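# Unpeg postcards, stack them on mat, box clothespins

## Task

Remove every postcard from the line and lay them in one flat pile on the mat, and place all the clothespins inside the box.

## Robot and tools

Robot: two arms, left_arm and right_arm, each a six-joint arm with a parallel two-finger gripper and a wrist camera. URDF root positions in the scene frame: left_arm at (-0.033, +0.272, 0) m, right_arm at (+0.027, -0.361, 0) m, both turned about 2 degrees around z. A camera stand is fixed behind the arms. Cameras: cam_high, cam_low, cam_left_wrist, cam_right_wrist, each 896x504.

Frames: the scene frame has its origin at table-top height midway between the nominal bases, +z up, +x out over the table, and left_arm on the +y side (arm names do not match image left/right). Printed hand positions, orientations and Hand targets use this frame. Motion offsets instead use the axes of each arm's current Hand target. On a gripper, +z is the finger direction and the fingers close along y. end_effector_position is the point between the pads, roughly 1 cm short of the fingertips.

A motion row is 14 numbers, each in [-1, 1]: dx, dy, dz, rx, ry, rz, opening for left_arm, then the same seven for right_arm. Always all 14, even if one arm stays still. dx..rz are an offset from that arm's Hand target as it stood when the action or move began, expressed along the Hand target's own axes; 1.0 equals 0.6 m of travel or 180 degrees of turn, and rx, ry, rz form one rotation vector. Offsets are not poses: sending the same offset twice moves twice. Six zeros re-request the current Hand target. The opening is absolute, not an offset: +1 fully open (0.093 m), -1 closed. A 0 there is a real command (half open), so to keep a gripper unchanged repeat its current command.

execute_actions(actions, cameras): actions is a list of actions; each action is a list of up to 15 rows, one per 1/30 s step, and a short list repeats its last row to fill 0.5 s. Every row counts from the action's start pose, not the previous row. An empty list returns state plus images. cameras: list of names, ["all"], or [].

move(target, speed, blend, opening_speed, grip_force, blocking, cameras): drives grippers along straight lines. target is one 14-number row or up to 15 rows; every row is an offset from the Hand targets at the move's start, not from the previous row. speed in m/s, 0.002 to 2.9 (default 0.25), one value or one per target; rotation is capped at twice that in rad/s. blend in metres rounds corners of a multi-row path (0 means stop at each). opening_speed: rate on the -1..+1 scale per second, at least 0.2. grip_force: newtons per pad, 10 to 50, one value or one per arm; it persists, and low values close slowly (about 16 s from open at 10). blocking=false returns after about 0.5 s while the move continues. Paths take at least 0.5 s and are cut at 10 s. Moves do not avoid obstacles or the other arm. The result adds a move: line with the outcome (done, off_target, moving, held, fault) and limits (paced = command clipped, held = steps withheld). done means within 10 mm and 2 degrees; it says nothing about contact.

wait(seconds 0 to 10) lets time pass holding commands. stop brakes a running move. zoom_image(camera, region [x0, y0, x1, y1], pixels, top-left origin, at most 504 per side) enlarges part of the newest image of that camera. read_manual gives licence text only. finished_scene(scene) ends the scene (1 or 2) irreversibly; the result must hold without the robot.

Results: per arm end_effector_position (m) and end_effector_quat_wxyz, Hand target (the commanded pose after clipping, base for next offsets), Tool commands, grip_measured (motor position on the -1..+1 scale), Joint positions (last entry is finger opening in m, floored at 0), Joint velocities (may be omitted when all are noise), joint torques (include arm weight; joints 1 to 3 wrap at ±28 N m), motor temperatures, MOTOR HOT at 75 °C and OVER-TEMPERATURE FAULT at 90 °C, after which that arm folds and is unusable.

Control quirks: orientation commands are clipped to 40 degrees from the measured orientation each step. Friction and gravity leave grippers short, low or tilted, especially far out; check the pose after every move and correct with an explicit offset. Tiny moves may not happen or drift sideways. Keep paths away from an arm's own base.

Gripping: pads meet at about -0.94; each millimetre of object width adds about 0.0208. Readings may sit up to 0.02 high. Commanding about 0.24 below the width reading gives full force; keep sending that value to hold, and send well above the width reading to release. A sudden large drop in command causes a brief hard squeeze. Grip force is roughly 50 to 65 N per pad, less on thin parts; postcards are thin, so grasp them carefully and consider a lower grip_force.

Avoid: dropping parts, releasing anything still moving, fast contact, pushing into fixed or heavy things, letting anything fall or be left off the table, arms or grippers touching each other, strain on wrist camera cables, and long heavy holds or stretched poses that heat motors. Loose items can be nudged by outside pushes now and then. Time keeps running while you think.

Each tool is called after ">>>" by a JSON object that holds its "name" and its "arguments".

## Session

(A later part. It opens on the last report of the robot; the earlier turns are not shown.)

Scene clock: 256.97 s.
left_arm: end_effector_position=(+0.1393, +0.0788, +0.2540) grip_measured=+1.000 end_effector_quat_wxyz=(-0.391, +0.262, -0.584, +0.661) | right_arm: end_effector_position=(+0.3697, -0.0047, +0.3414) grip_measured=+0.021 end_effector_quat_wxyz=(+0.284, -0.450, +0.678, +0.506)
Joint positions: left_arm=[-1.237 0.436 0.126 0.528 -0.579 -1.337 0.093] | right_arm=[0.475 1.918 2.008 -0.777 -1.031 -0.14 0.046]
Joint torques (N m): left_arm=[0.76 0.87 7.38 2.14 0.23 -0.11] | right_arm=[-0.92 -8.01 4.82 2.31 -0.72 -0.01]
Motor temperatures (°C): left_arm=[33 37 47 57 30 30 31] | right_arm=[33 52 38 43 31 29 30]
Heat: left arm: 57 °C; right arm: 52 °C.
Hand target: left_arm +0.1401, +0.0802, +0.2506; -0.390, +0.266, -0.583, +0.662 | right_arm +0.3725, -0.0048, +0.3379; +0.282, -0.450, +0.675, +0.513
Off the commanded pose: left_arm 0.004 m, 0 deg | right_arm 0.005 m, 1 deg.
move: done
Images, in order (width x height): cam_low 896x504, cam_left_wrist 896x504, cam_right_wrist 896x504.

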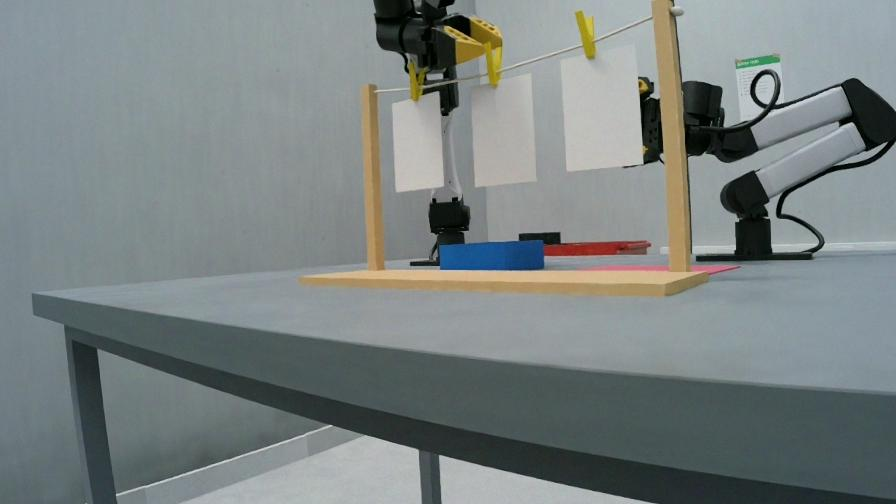

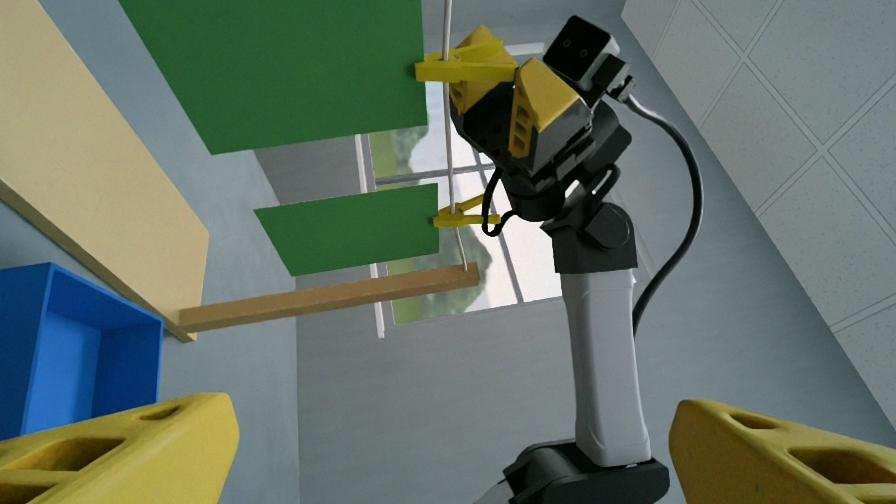

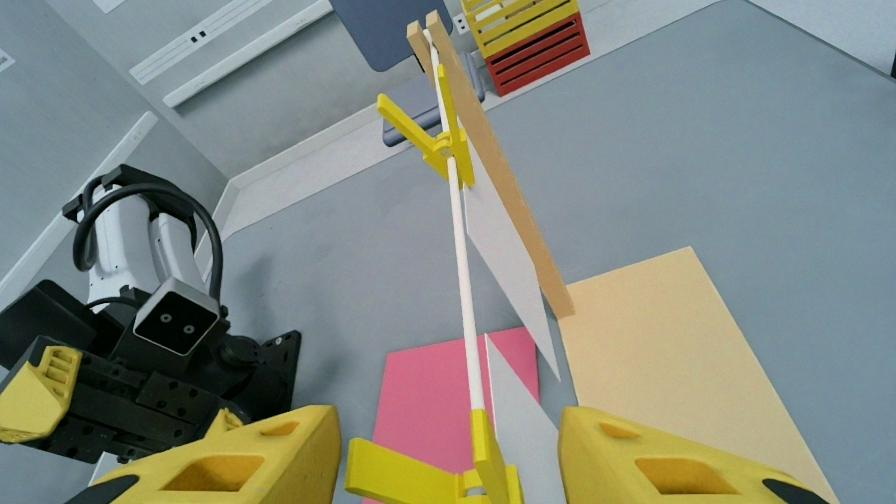

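>>> {"name": "move", "arguments": {"target": [0, 0, 0, 0, 0, 0, 1, 0.0215, -0.053, 0.0123, -0.0449, -0.0264, 0.1374, 0.02], "speed": 0.05, "cameras": ["cam_right_wrist", "cam_left_wrist", "cam_low"]}}

>>> {"name": "zoom_image", "arguments": {"camera": "cam_right_wrist", "region": [270, 300, 630, 504]}}

>>> {"name": "zoom_image", "arguments": {"camera": "cam_low", "region": [380, 0, 700, 200]}}

Scene clock: 282.13 s.
left_arm: end_effector_position=(+0.1393, +0.0788, +0.2540) grip_measured=+1.000 end_effector_quat_wxyz=(-0.391, +0.262, -0.584, +0.661) | right_arm: end_effector_position=(+0.3923, -0.0028, +0.3157) grip_measured=+0.021 end_effector_quat_wxyz=(+0.164, -0.293, +0.708, +0.621)
Joint positions: left_arm=[-1.237 0.436 0.126 0.528 -0.579 -1.337 0.093] | right_arm=[0.43 1.946 1.79 -0.342 -1.198 0.452 0.046]
Joint torques (N m): left_arm=[0.66 0.68 7.41 2.13 0.26 -0.11] | right_arm=[-0.94 -8.44 5.09 2.36 -0.6 -0.04]
Motor temperatures (°C): left_arm=[33 37 47 57 29 30 31] | right_arm=[33 50 39 43 31 29 30]
Heat: left arm: 57 °C; right arm: 50 °C.
Hand target: left_arm +0.1401, +0.0802, +0.2506; -0.390, +0.266, -0.583, +0.662 | right_arm +0.3948, -0.0041, +0.3107; +0.161, -0.292, +0.706, +0.625
Off the commanded pose: left_arm 0.004 m, 0 deg | right_arm 0.006 m, 1 deg.
move: done
Images, in order (width x height): cam_low 896x504, cam_left_wrist 896x504, cam_right_wrist 896x504.

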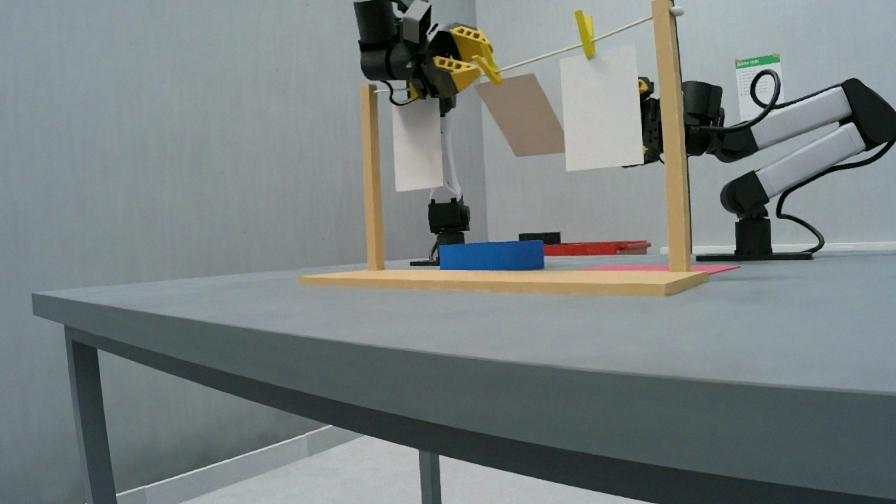

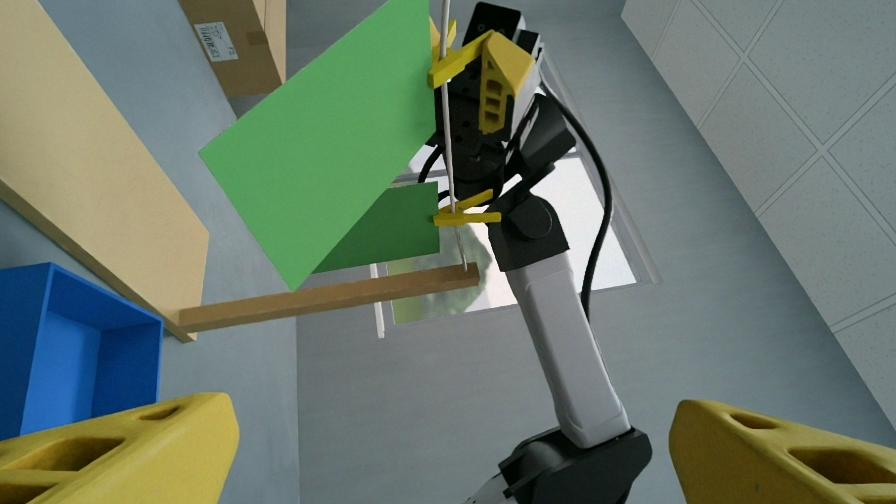

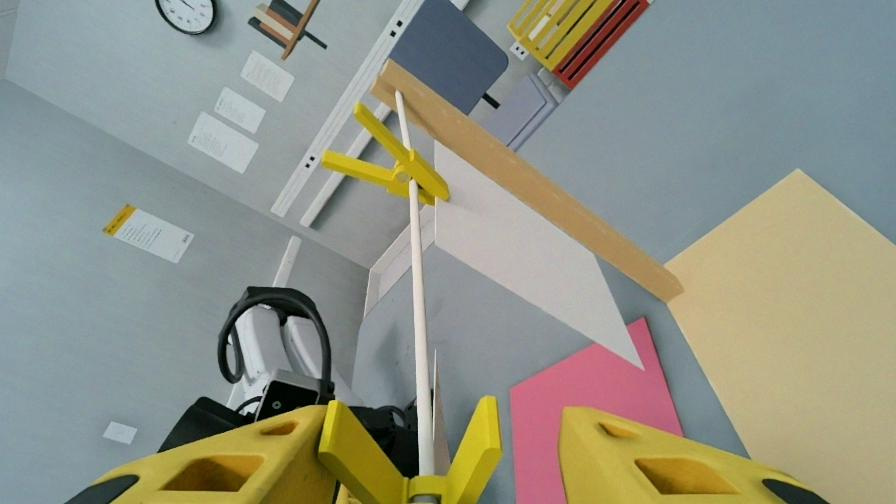

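Scaled by 1.400.

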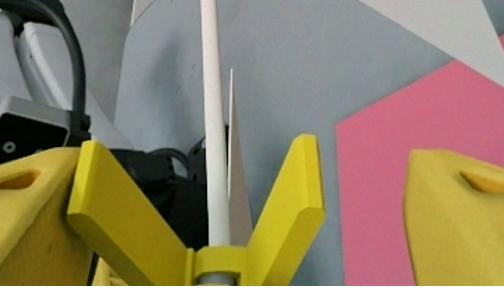

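Scaled by 1.575.

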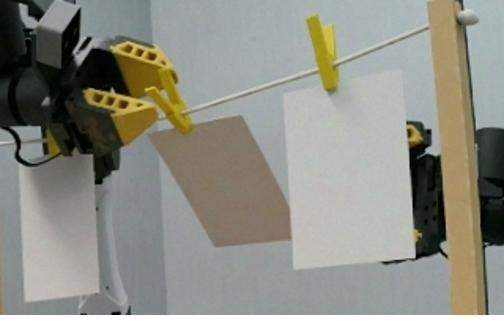

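>>> {"name": "move", "arguments": {"target": [0, 0, 0, 0, 0, 0, 1, 0.0083, -0.0317, 0.0012, -0.0418, -0.0223, 0.1729, 0.02], "speed": 0.05, "cameras": ["all"]}}

>>> {"name": "zoom_image", "arguments": {"camera": "cam_right_wrist", "region": [270, 300, 630, 504]}}

>>> {"name": "zoom_image", "arguments": {"camera": "cam_low", "region": [380, 0, 700, 200]}}

Scene clock: 304.23 s.
left_arm: end_effector_position=(+0.1393, +0.0788, +0.2540) grip_measured=+1.000 end_effector_quat_wxyz=(-0.391, +0.262, -0.584, +0.661) | right_arm: end_effector_position=(+0.3821, -0.0025, +0.3469) grip_measured=+0.021 end_effector_quat_wxyz=(+0.032, -0.128, +0.689, +0.713)
Joint positions: left_arm=[-1.237 0.436 0.126 0.528 -0.579 -1.337 0.093] | right_arm=[0.435 1.876 1.533 0.4 -1.24 1.396 0.046]
Joint torques (N m): left_arm=[0.96 0.81 7.57 2.1 0.27 -0.08] | right_arm=[-2.62 -3.32 1.4 2.2 -0.13 0.09]
Motor temperatures (°C): left_arm=[33 37 47 57 29 30 31] | right_arm=[33 49 38 44 31 29 30]
Heat: left arm: 57 °C; right arm: 49 °C.
Hand target: left_arm +0.1401, +0.0802, +0.2506; -0.390, +0.266, -0.583, +0.662 | right_arm +0.4025, -0.0053, +0.2926; -0.007, -0.080, +0.710, +0.699
Off the commanded pose: left_arm 0.004 m, 0 deg | right_arm 0.058 m, 8 deg.
move: off_target (right_arm)

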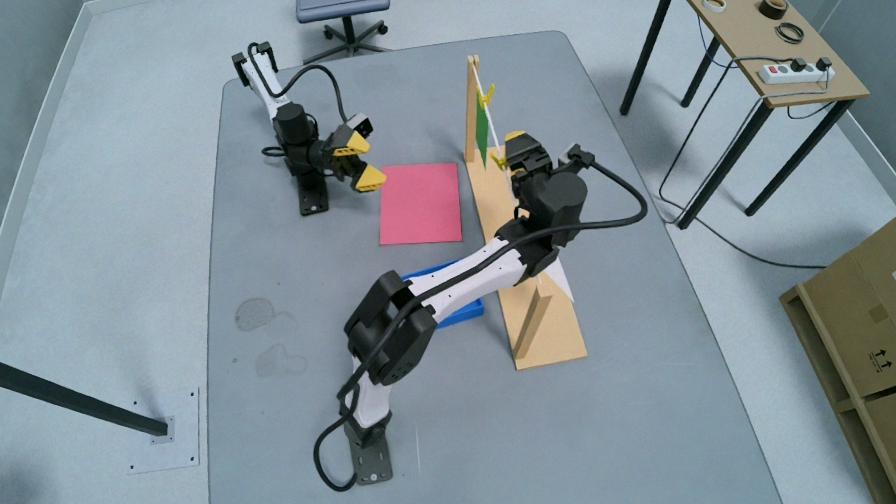

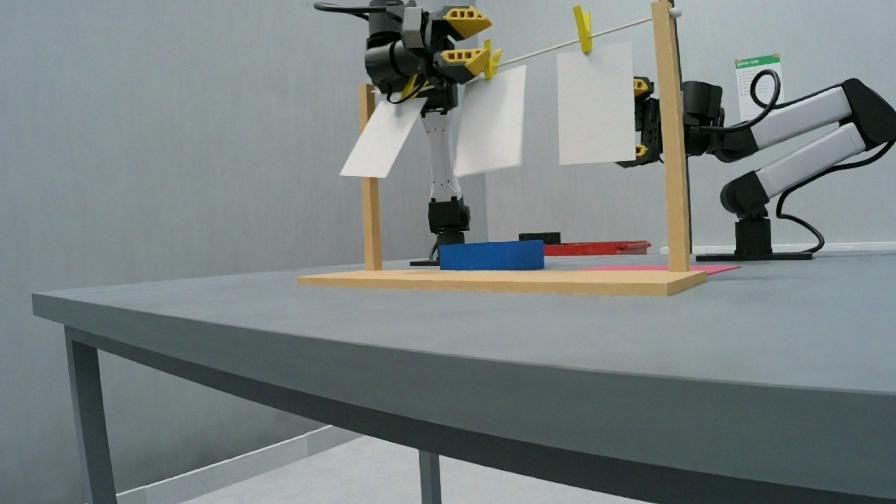

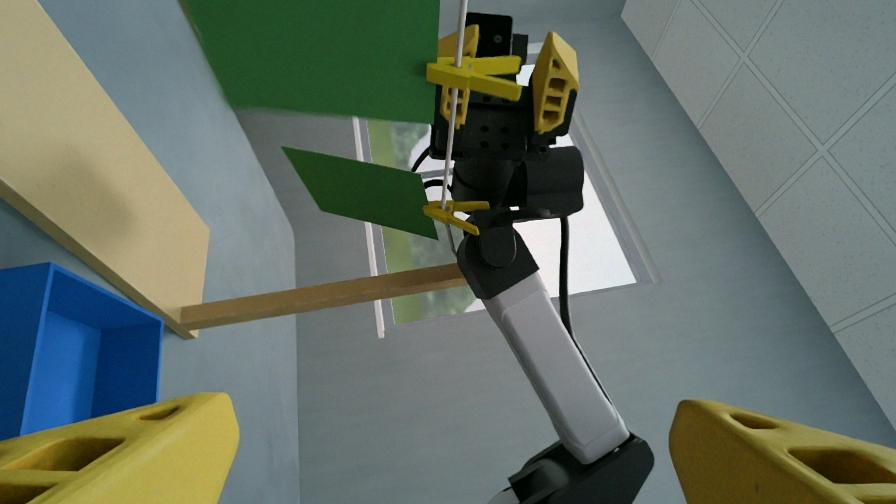

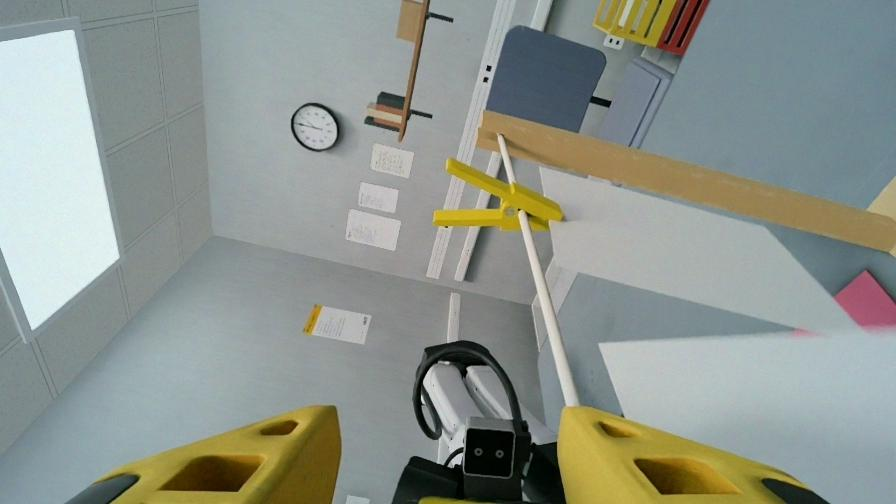

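Scaled by 1.400.

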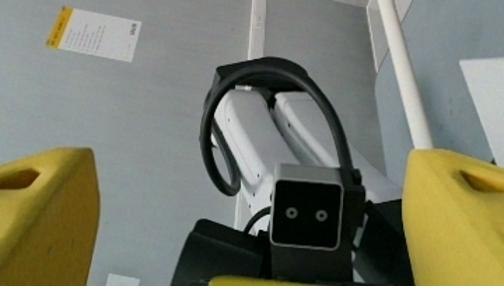

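Scaled by 1.575.

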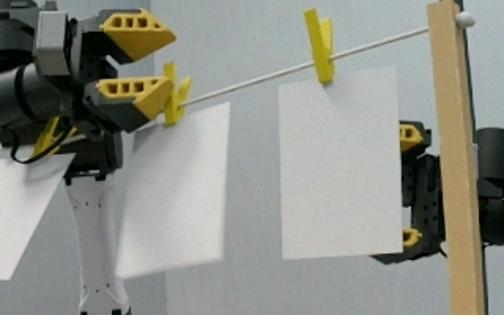

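>>> {"name": "move", "arguments": {"target": [0, 0, 0, 0, 0, 0, 1, 0.0142, 0.1808, 0.0037, 0, 0, 0, 0.02], "speed": 0.1, "cameras": ["all"]}}

Scene clock: 318.37 s.
left_arm: end_effector_position=(+0.1393, +0.0788, +0.2540) grip_measured=+1.000 end_effector_quat_wxyz=(-0.391, +0.262, -0.584, +0.661) | right_arm: end_effector_position=(+0.3821, -0.0048, +0.3890) grip_measured=+0.021 end_effector_quat_wxyz=(-0.021, -0.073, +0.713, +0.697)
Joint positions: left_arm=[-1.237 0.436 0.126 0.528 -0.579 -1.337 0.093] | right_arm=[0.432 1.872 1.768 0.02 -1.236 1.419 0.046]
Joint torques (N m): left_arm=[0.94 0.83 7.43 2.11 0.16 -0.1] | right_arm=[0.09 -8.54 8.47 2.15 0 -0.14]
Motor temperatures (°C): left_arm=[33 36 47 57 29 30 31] | right_arm=[33 47 37 44 31 29 30]
Heat: left arm: 57 °C; right arm: 47 °C.
Hand target: left_arm +0.1401, +0.0802, +0.2506; -0.390, +0.266, -0.583, +0.662 | right_arm +0.3825, -0.0032, +0.3996; -0.007, -0.080, +0.710, +0.699
Off the commanded pose: left_arm 0.004 m, 0 deg | right_arm 0.011 m, 2 deg.
move: off_target (right_arm)

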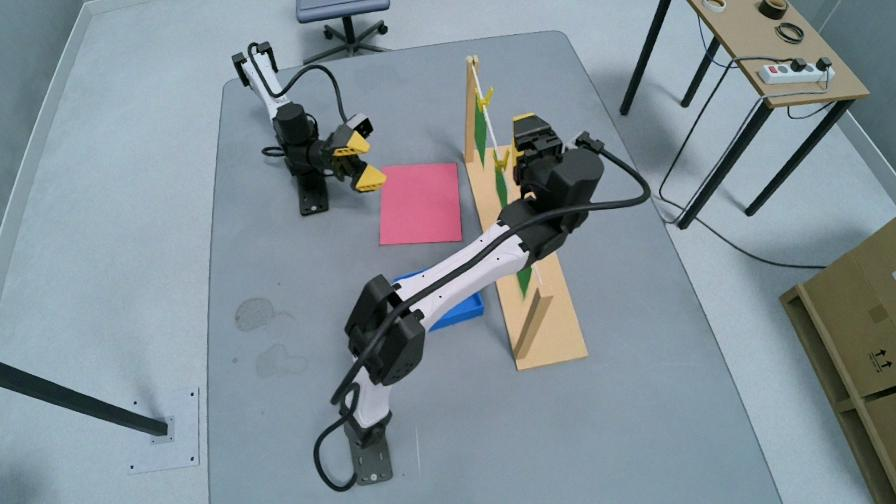

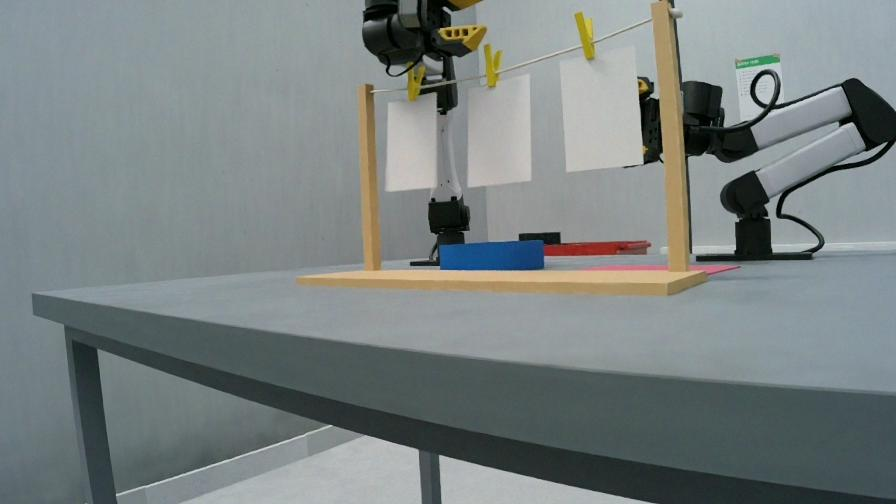

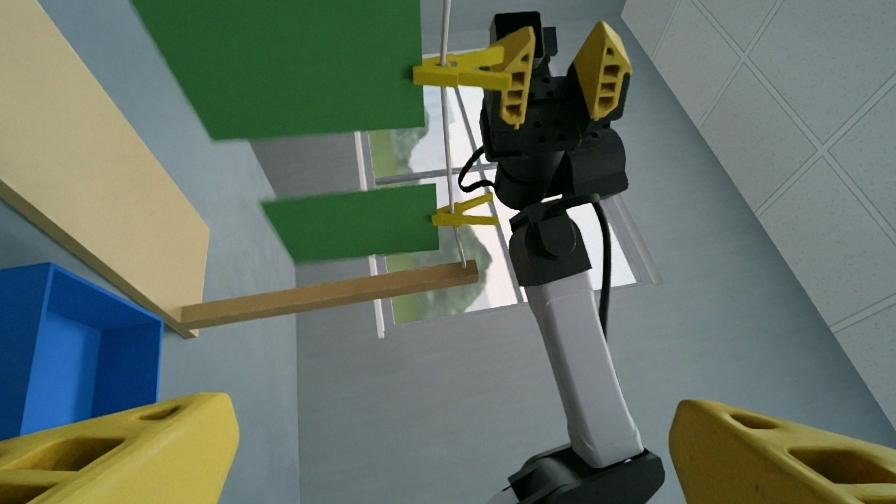

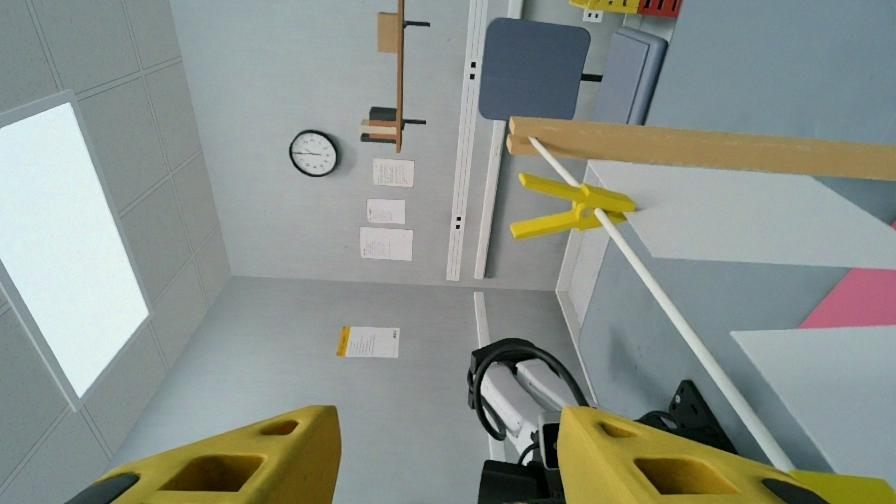

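>>> {"name": "move", "arguments": {"target": [0, 0, 0, 0, 0, 0, 1, 0.036, 0.0217, -0.0225, 0.1318, 0.0803, -0.4396, 1], "speed": 0.2, "cameras": ["all"]}}

>>> {"name": "zoom_image", "arguments": {"camera": "cam_right_wrist", "region": [220, 200, 680, 504]}}

>>> {"name": "zoom_image", "arguments": {"camera": "cam_low", "region": [340, 0, 720, 300]}}

Scene clock: 365.07 s.
left_arm: end_effector_position=(+0.1393, +0.0788, +0.2540) grip_measured=+1.000 end_effector_quat_wxyz=(-0.391, +0.262, -0.584, +0.661) | right_arm: end_effector_position=(+0.3620, -0.0210, +0.4094) grip_measured=+1.000 end_effector_quat_wxyz=(+0.377, -0.576, +0.612, +0.389)
Joint positions: left_arm=[-1.237 0.436 0.126 0.528 -0.579 -1.337 0.093] | right_arm=[0.478 2.179 2.844 -1.4 -0.905 -0.572 0.093]
Joint torques (N m): left_arm=[0.65 0.62 7.45 2.14 0.18 -0.11] | right_arm=[0.29 -8.05 5.75 2 -0.41 -0.14]
Motor temperatures (°C): left_arm=[33 36 48 57 29 30 31] | right_arm=[33 49 43 44 31 29 30]
Heat: left arm: 57 °C; right arm: 49 °C.
Hand target: left_arm +0.1401, +0.0802, +0.2506; -0.390, +0.266, -0.583, +0.662 | right_arm +0.3615, -0.0191, +0.4106; -0.369, +0.589, -0.609, -0.381
Off the commanded pose: left_arm 0.004 m, 0 deg | right_arm 0.002 m, 2 deg.
elbow stopped short (right arm): the move would have taken joint 3 (elbow) straighter than the controller allows.
move: done

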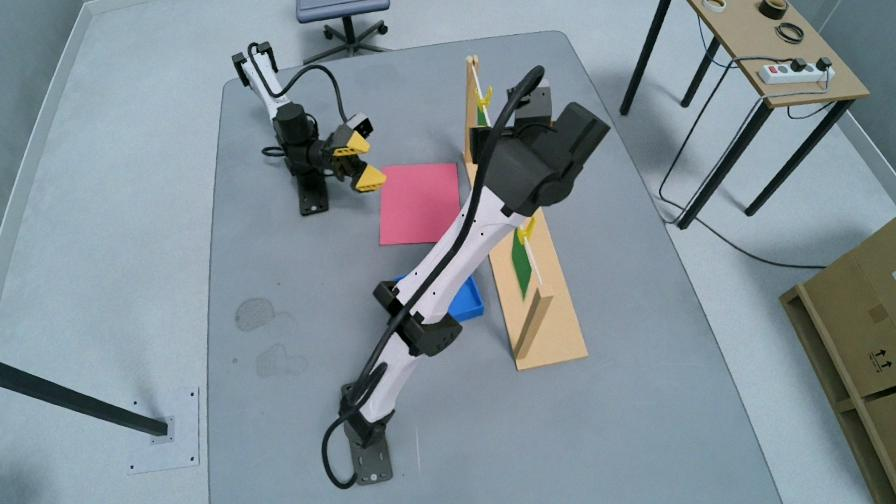

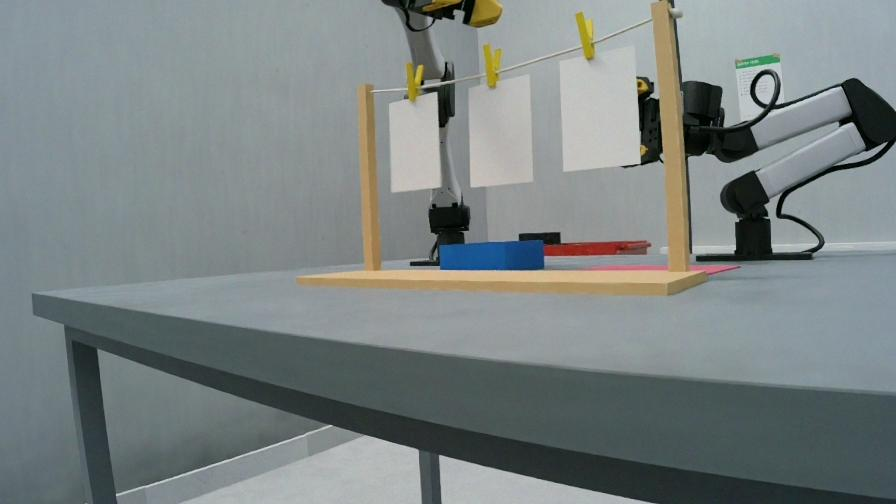

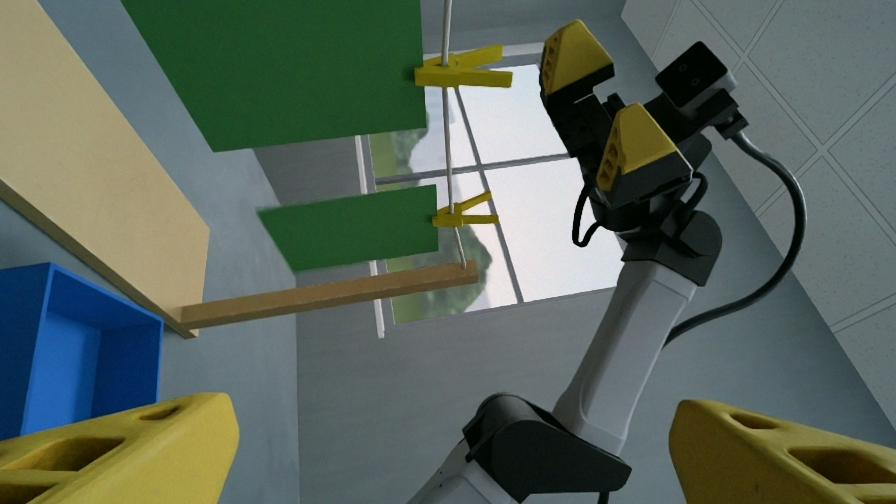

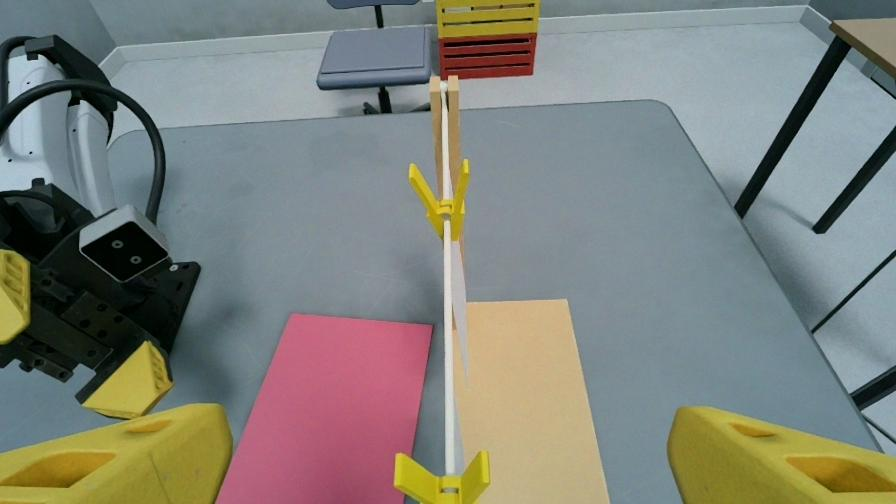

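Scaled by 1.096.

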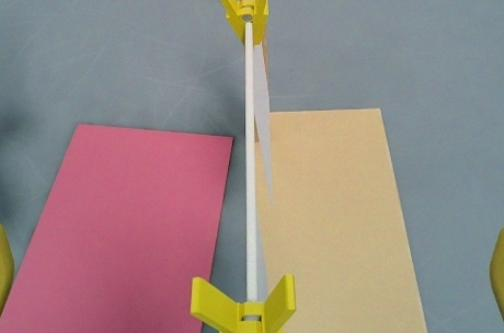

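Scaled by 1.326.

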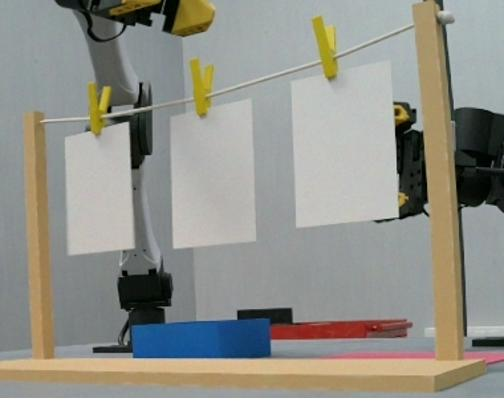

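>>> {"name": "move", "arguments": {"target": [[0, 0, 0, 0, 0, 0, 1, 0.0933, 0.0102, 0.0725, 0, 0, 0, 1], [0, 0, 0, 0, 0, 0, 1, 0.0933, 0.0102, 0.0725, 0, 0, 0, 0.02]], "speed": 0.1, "cameras": ["cam_right_wrist", "cam_left_wrist"]}}

>>> {"name": "zoom_image", "arguments": {"camera": "cam_right_wrist", "region": [270, 300, 630, 504]}}

Scene clock: 387.03 s.
left_arm: end_effector_position=(+0.1393, +0.0788, +0.2540) grip_measured=+1.000 end_effector_quat_wxyz=(-0.391, +0.262, -0.584, +0.661) | right_arm: end_effector_position=(+0.3589, -0.0036, +0.3296) grip_measured=+0.021 end_effector_quat_wxyz=(+0.353, -0.585, +0.619, +0.386)
Joint positions: left_arm=[-1.237 0.436 0.126 0.528 -0.579 -1.337 0.093] | right_arm=[0.521 1.906 2.051 -0.925 -0.872 -0.575 0.046]
Joint torques (N m): left_arm=[0.75 0.9 7.64 2.1 0.25 -0.05] | right_arm=[0.29 -10.85 4.68 2.26 -0.44 0.01]
Motor temperatures (°C): left_arm=[32 35 48 57 29 30 31] | right_arm=[32 51 41 42 31 29 30]
Heat: left arm: 57 °C; right arm: 51 °C.
Hand target: left_arm +0.1401, +0.0802, +0.2506; -0.390, +0.266, -0.583, +0.662 | right_arm +0.3535, -0.0044, +0.3414; -0.369, +0.589, -0.609, -0.381
Off the commanded pose: left_arm 0.004 m, 0 deg | right_arm 0.013 m, 2 deg.
move: off_target (right_arm); target 2's new opening was sent with right_arm's hand 0.013 m and 2 deg from that target
Images, in order (width x height): cam_left_wrist 896x504, cam_right_wrist 896x504.

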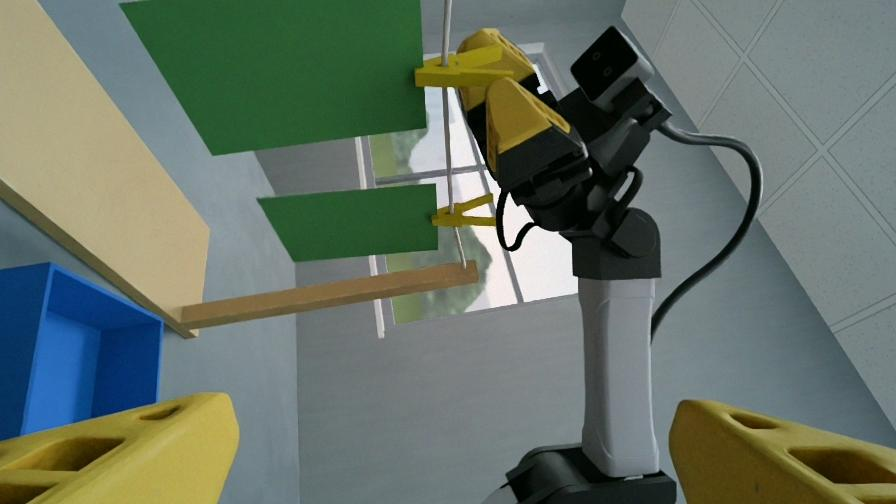

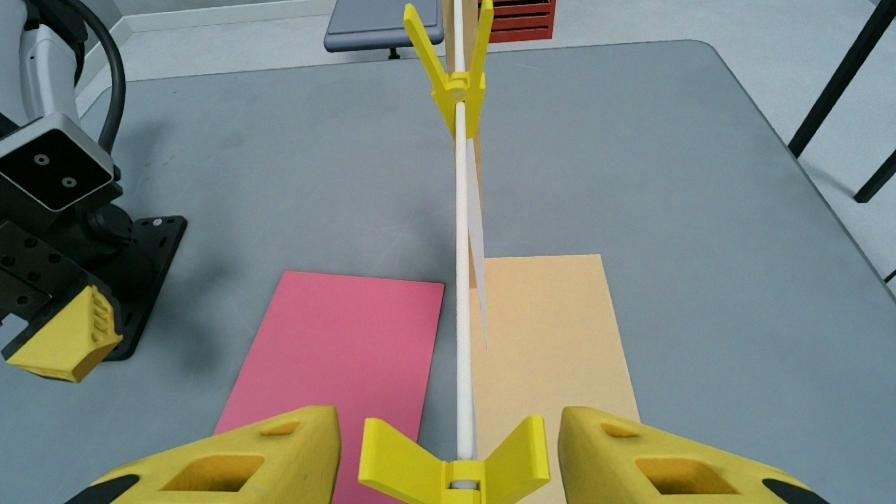

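Scaled by 1.400.

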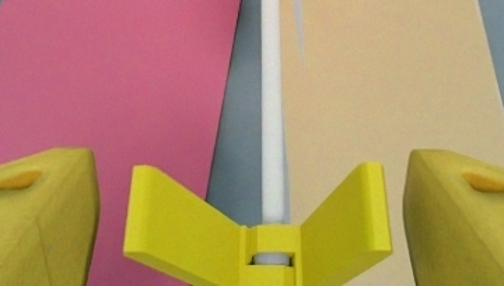

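>>> {"name": "move", "arguments": {"target": [[0, 0, 0, 0, 0, 0, 1, 0.0167, -0.039, 0.0067, -0.0249, -0.0119, 0.1413, 0.02], [0, 0, 0, 0, 0, 0, 1, 0.0433, -0.0698, 0.02, -0.0497, -0.0238, 0.2826, 0.02]], "speed": 0.05, "blend": [0.01, 0], "cameras": ["all"]}}

>>> {"name": "zoom_image", "arguments": {"camera": "cam_right_wrist", "region": [270, 300, 630, 504]}}

>>> {"name": "zoom_image", "arguments": {"camera": "cam_low", "region": [380, 0, 700, 200]}}

>>> {"name": "zoom_image", "arguments": {"camera": "cam_high", "region": [420, 80, 620, 280]}}

Scene clock: 428.73 s.
left_arm: end_effector_position=(+0.1393, +0.0788, +0.2540) grip_measured=+1.000 end_effector_quat_wxyz=(-0.391, +0.262, -0.584, +0.661) | right_arm: end_effector_position=(+0.3914, -0.0051, +0.3171) grip_measured=+0.021 end_effector_quat_wxyz=(+0.151, -0.286, +0.760, +0.564)
Joint positions: left_arm=[-1.237 0.436 0.126 0.528 -0.579 -1.337 0.093] | right_arm=[0.445 1.999 2.027 -0.764 -1.075 0.277 0.046]
Joint torques (N m): left_arm=[0.92 0.68 7.3 2.16 0.2 -0.09] | right_arm=[-0.95 -8.5 4.86 2.2 -0.72 -0.01]
Motor temperatures (°C): left_arm=[32 35 48 58 29 30 31] | right_arm=[32 52 39 43 31 29 30]
Heat: left arm: 58 °C; right arm: 52 °C.
Hand target: left_arm +0.1401, +0.0802, +0.2506; -0.390, +0.266, -0.583, +0.662 | right_arm +0.3946, -0.0057, +0.3117; +0.146, -0.283, +0.759, +0.568
Off the commanded pose: left_arm 0.004 m, 0 deg | right_arm 0.006 m, 1 deg.
move: done

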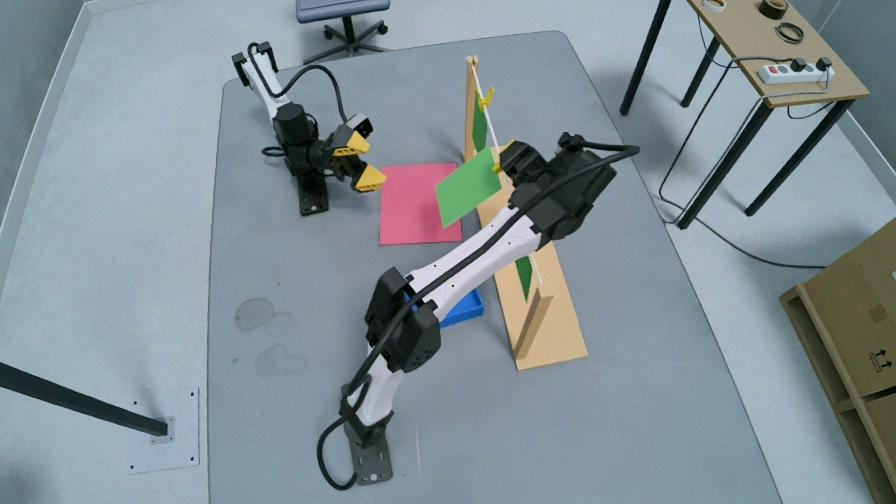

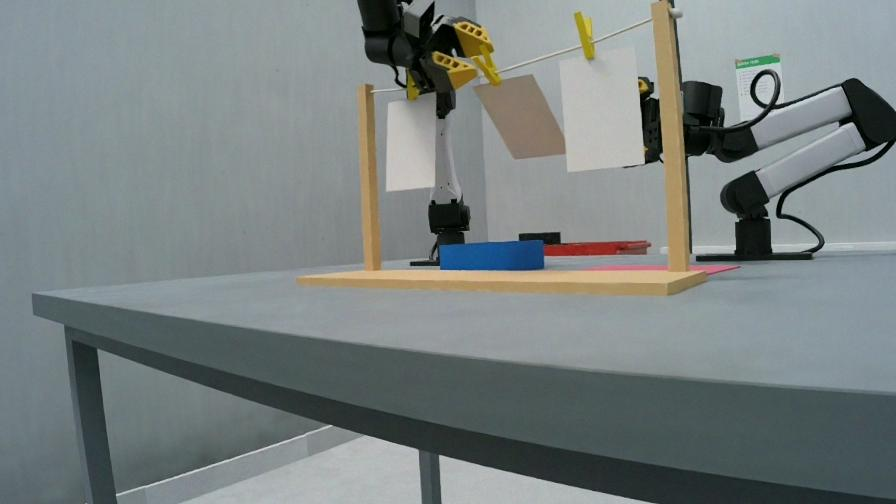

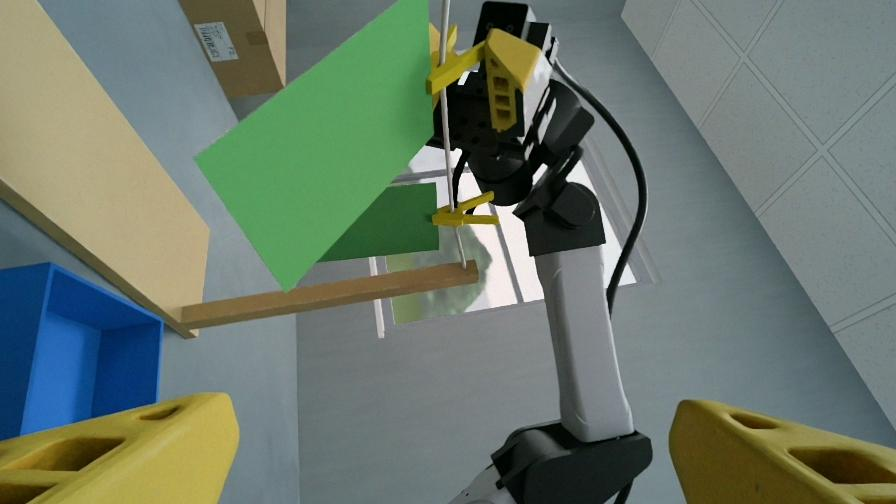

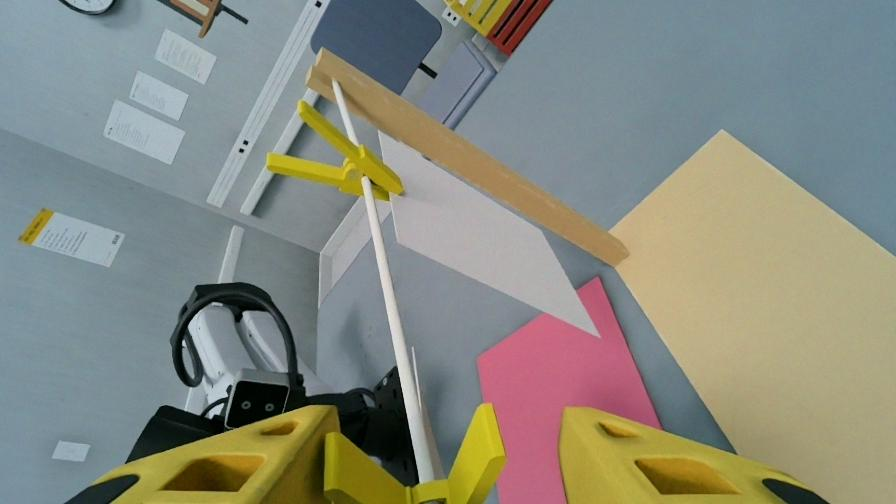

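Scaled by 1.400.

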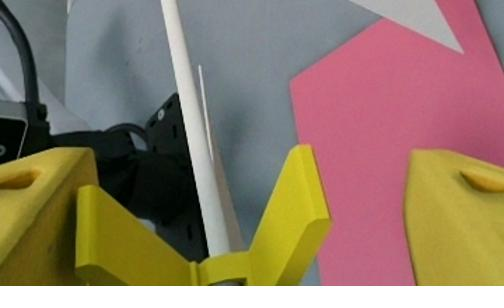

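Scaled by 1.575.

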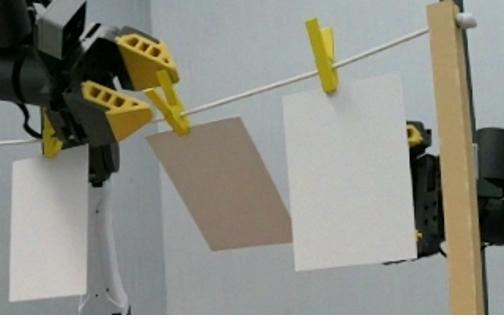

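Scaled by 2.520.

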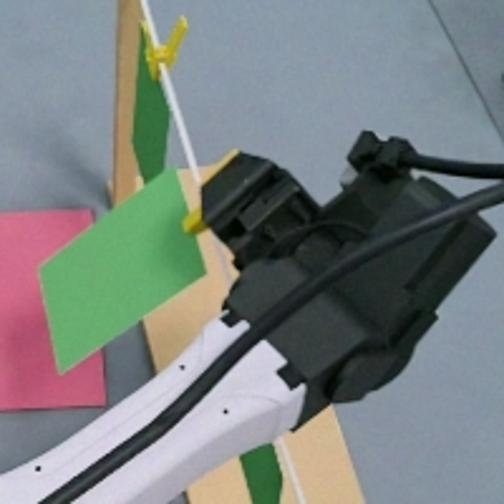

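>>> {"name": "move", "arguments": {"target": [-0.1602, 0.125, 0.1283, 0.0709, 0.2666, 0.1854, 1, 0, 0, 0, 0, 0, 0, 0.02], "speed": 0.15, "cameras": ["all"]}}

>>> {"name": "zoom_image", "arguments": {"camera": "cam_low", "region": [340, 0, 720, 300]}}

>>> {"name": "zoom_image", "arguments": {"camera": "cam_high", "region": [360, 60, 620, 280]}}

Scene clock: 476.90 s.
left_arm: end_effector_position=(+0.2687, +0.1134, +0.1891) grip_measured=+1.000 end_effector_quat_wxyz=(+0.299, +0.215, +0.671, -0.644) | right_arm: end_effector_position=(+0.3915, -0.0050, +0.3173) grip_measured=+0.021 end_effector_quat_wxyz=(+0.151, -0.286, +0.760, +0.564)
Joint positions: left_arm=[-0.001 1.675 0.552 1.212 1.477 -0.915 0.093] | right_arm=[0.445 1.999 2.027 -0.762 -1.076 0.278 0.046]
Joint torques (N m): left_arm=[0.73 -6.98 8.16 1.68 0.16 0.3] | right_arm=[-0.95 -8.53 4.81 2.21 -0.72 0]
Motor temperatures (°C): left_arm=[32 35 48 57 29 29 31] | right_arm=[32 53 37 44 31 29 30]
Heat: left arm: 57 °C; right arm: 53 °C.
Hand target: left_arm +0.2709, +0.1149, +0.2008; +0.317, +0.238, +0.665, -0.633 | right_arm +0.3946, -0.0057, +0.3117; +0.146, -0.283, +0.759, +0.569
Off the commanded pose: left_arm 0.012 m, 4 deg | right_arm 0.006 m, 1 deg.
move: off_target (left_arm)

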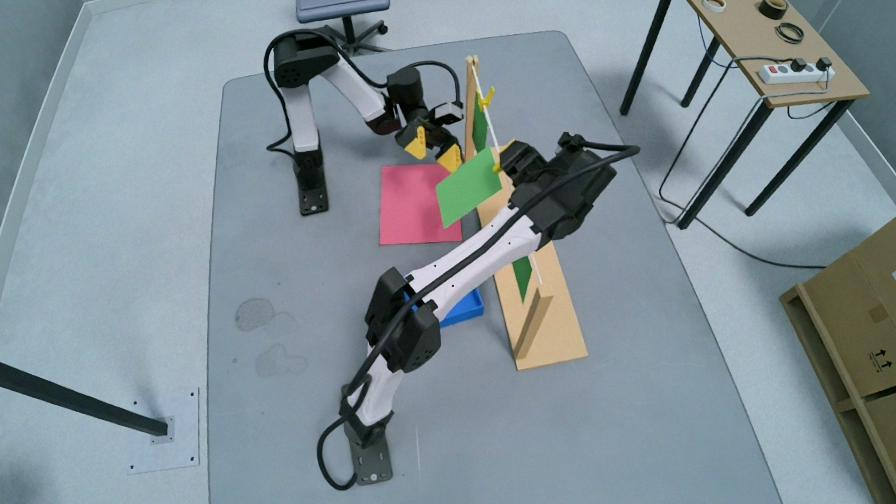

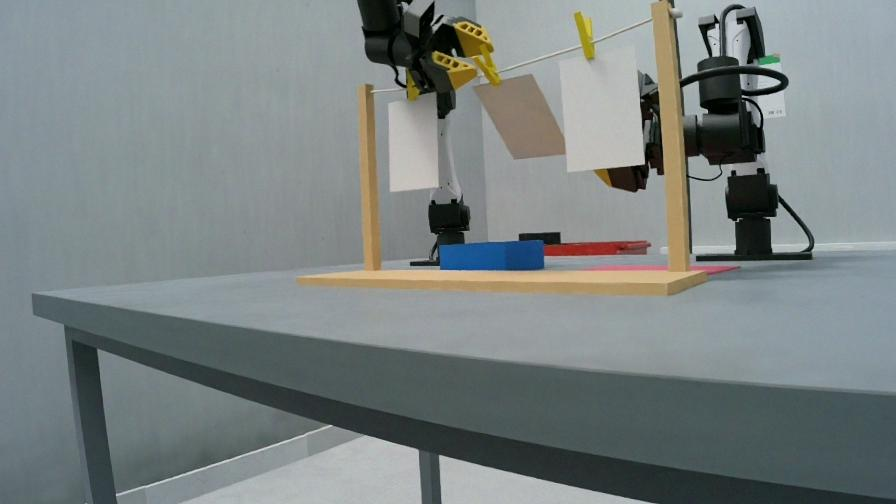

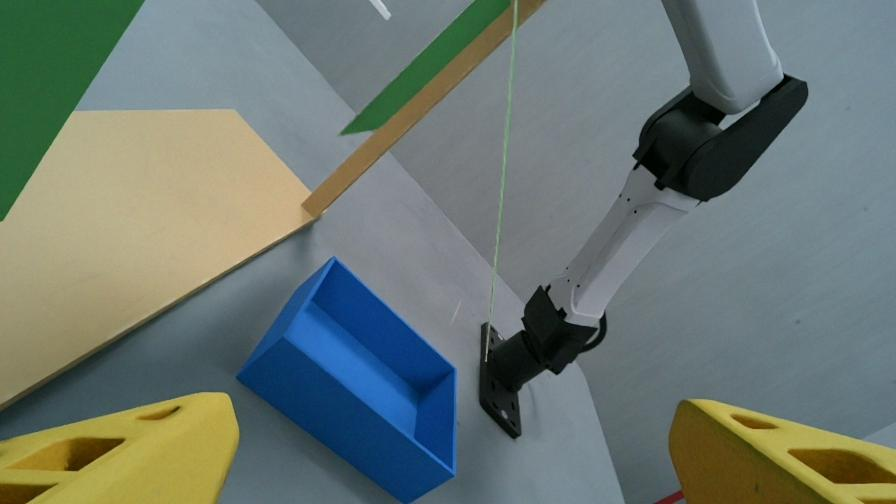

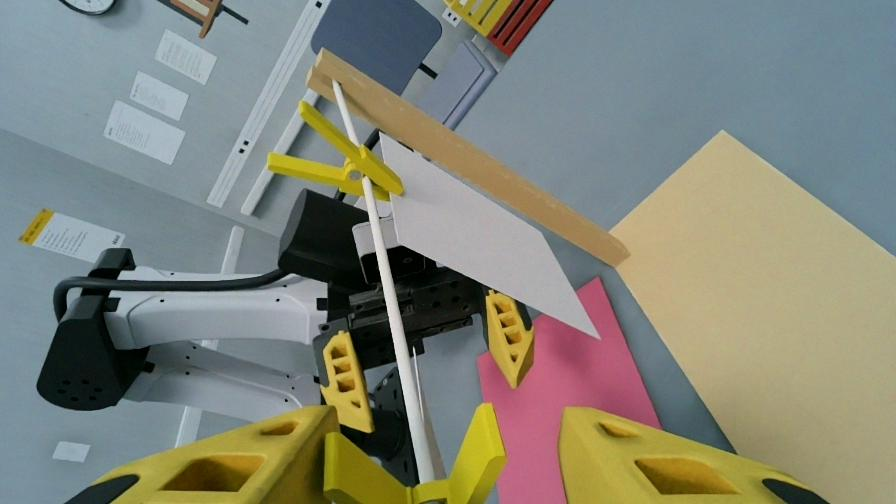

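Scaled by 1.326.

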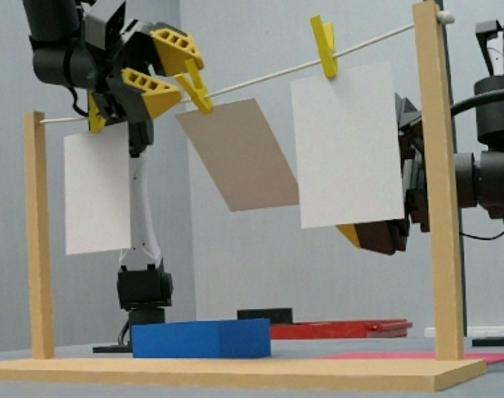

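Scaled by 1.938.

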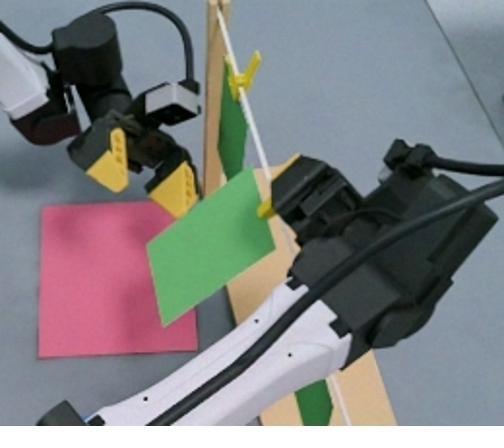

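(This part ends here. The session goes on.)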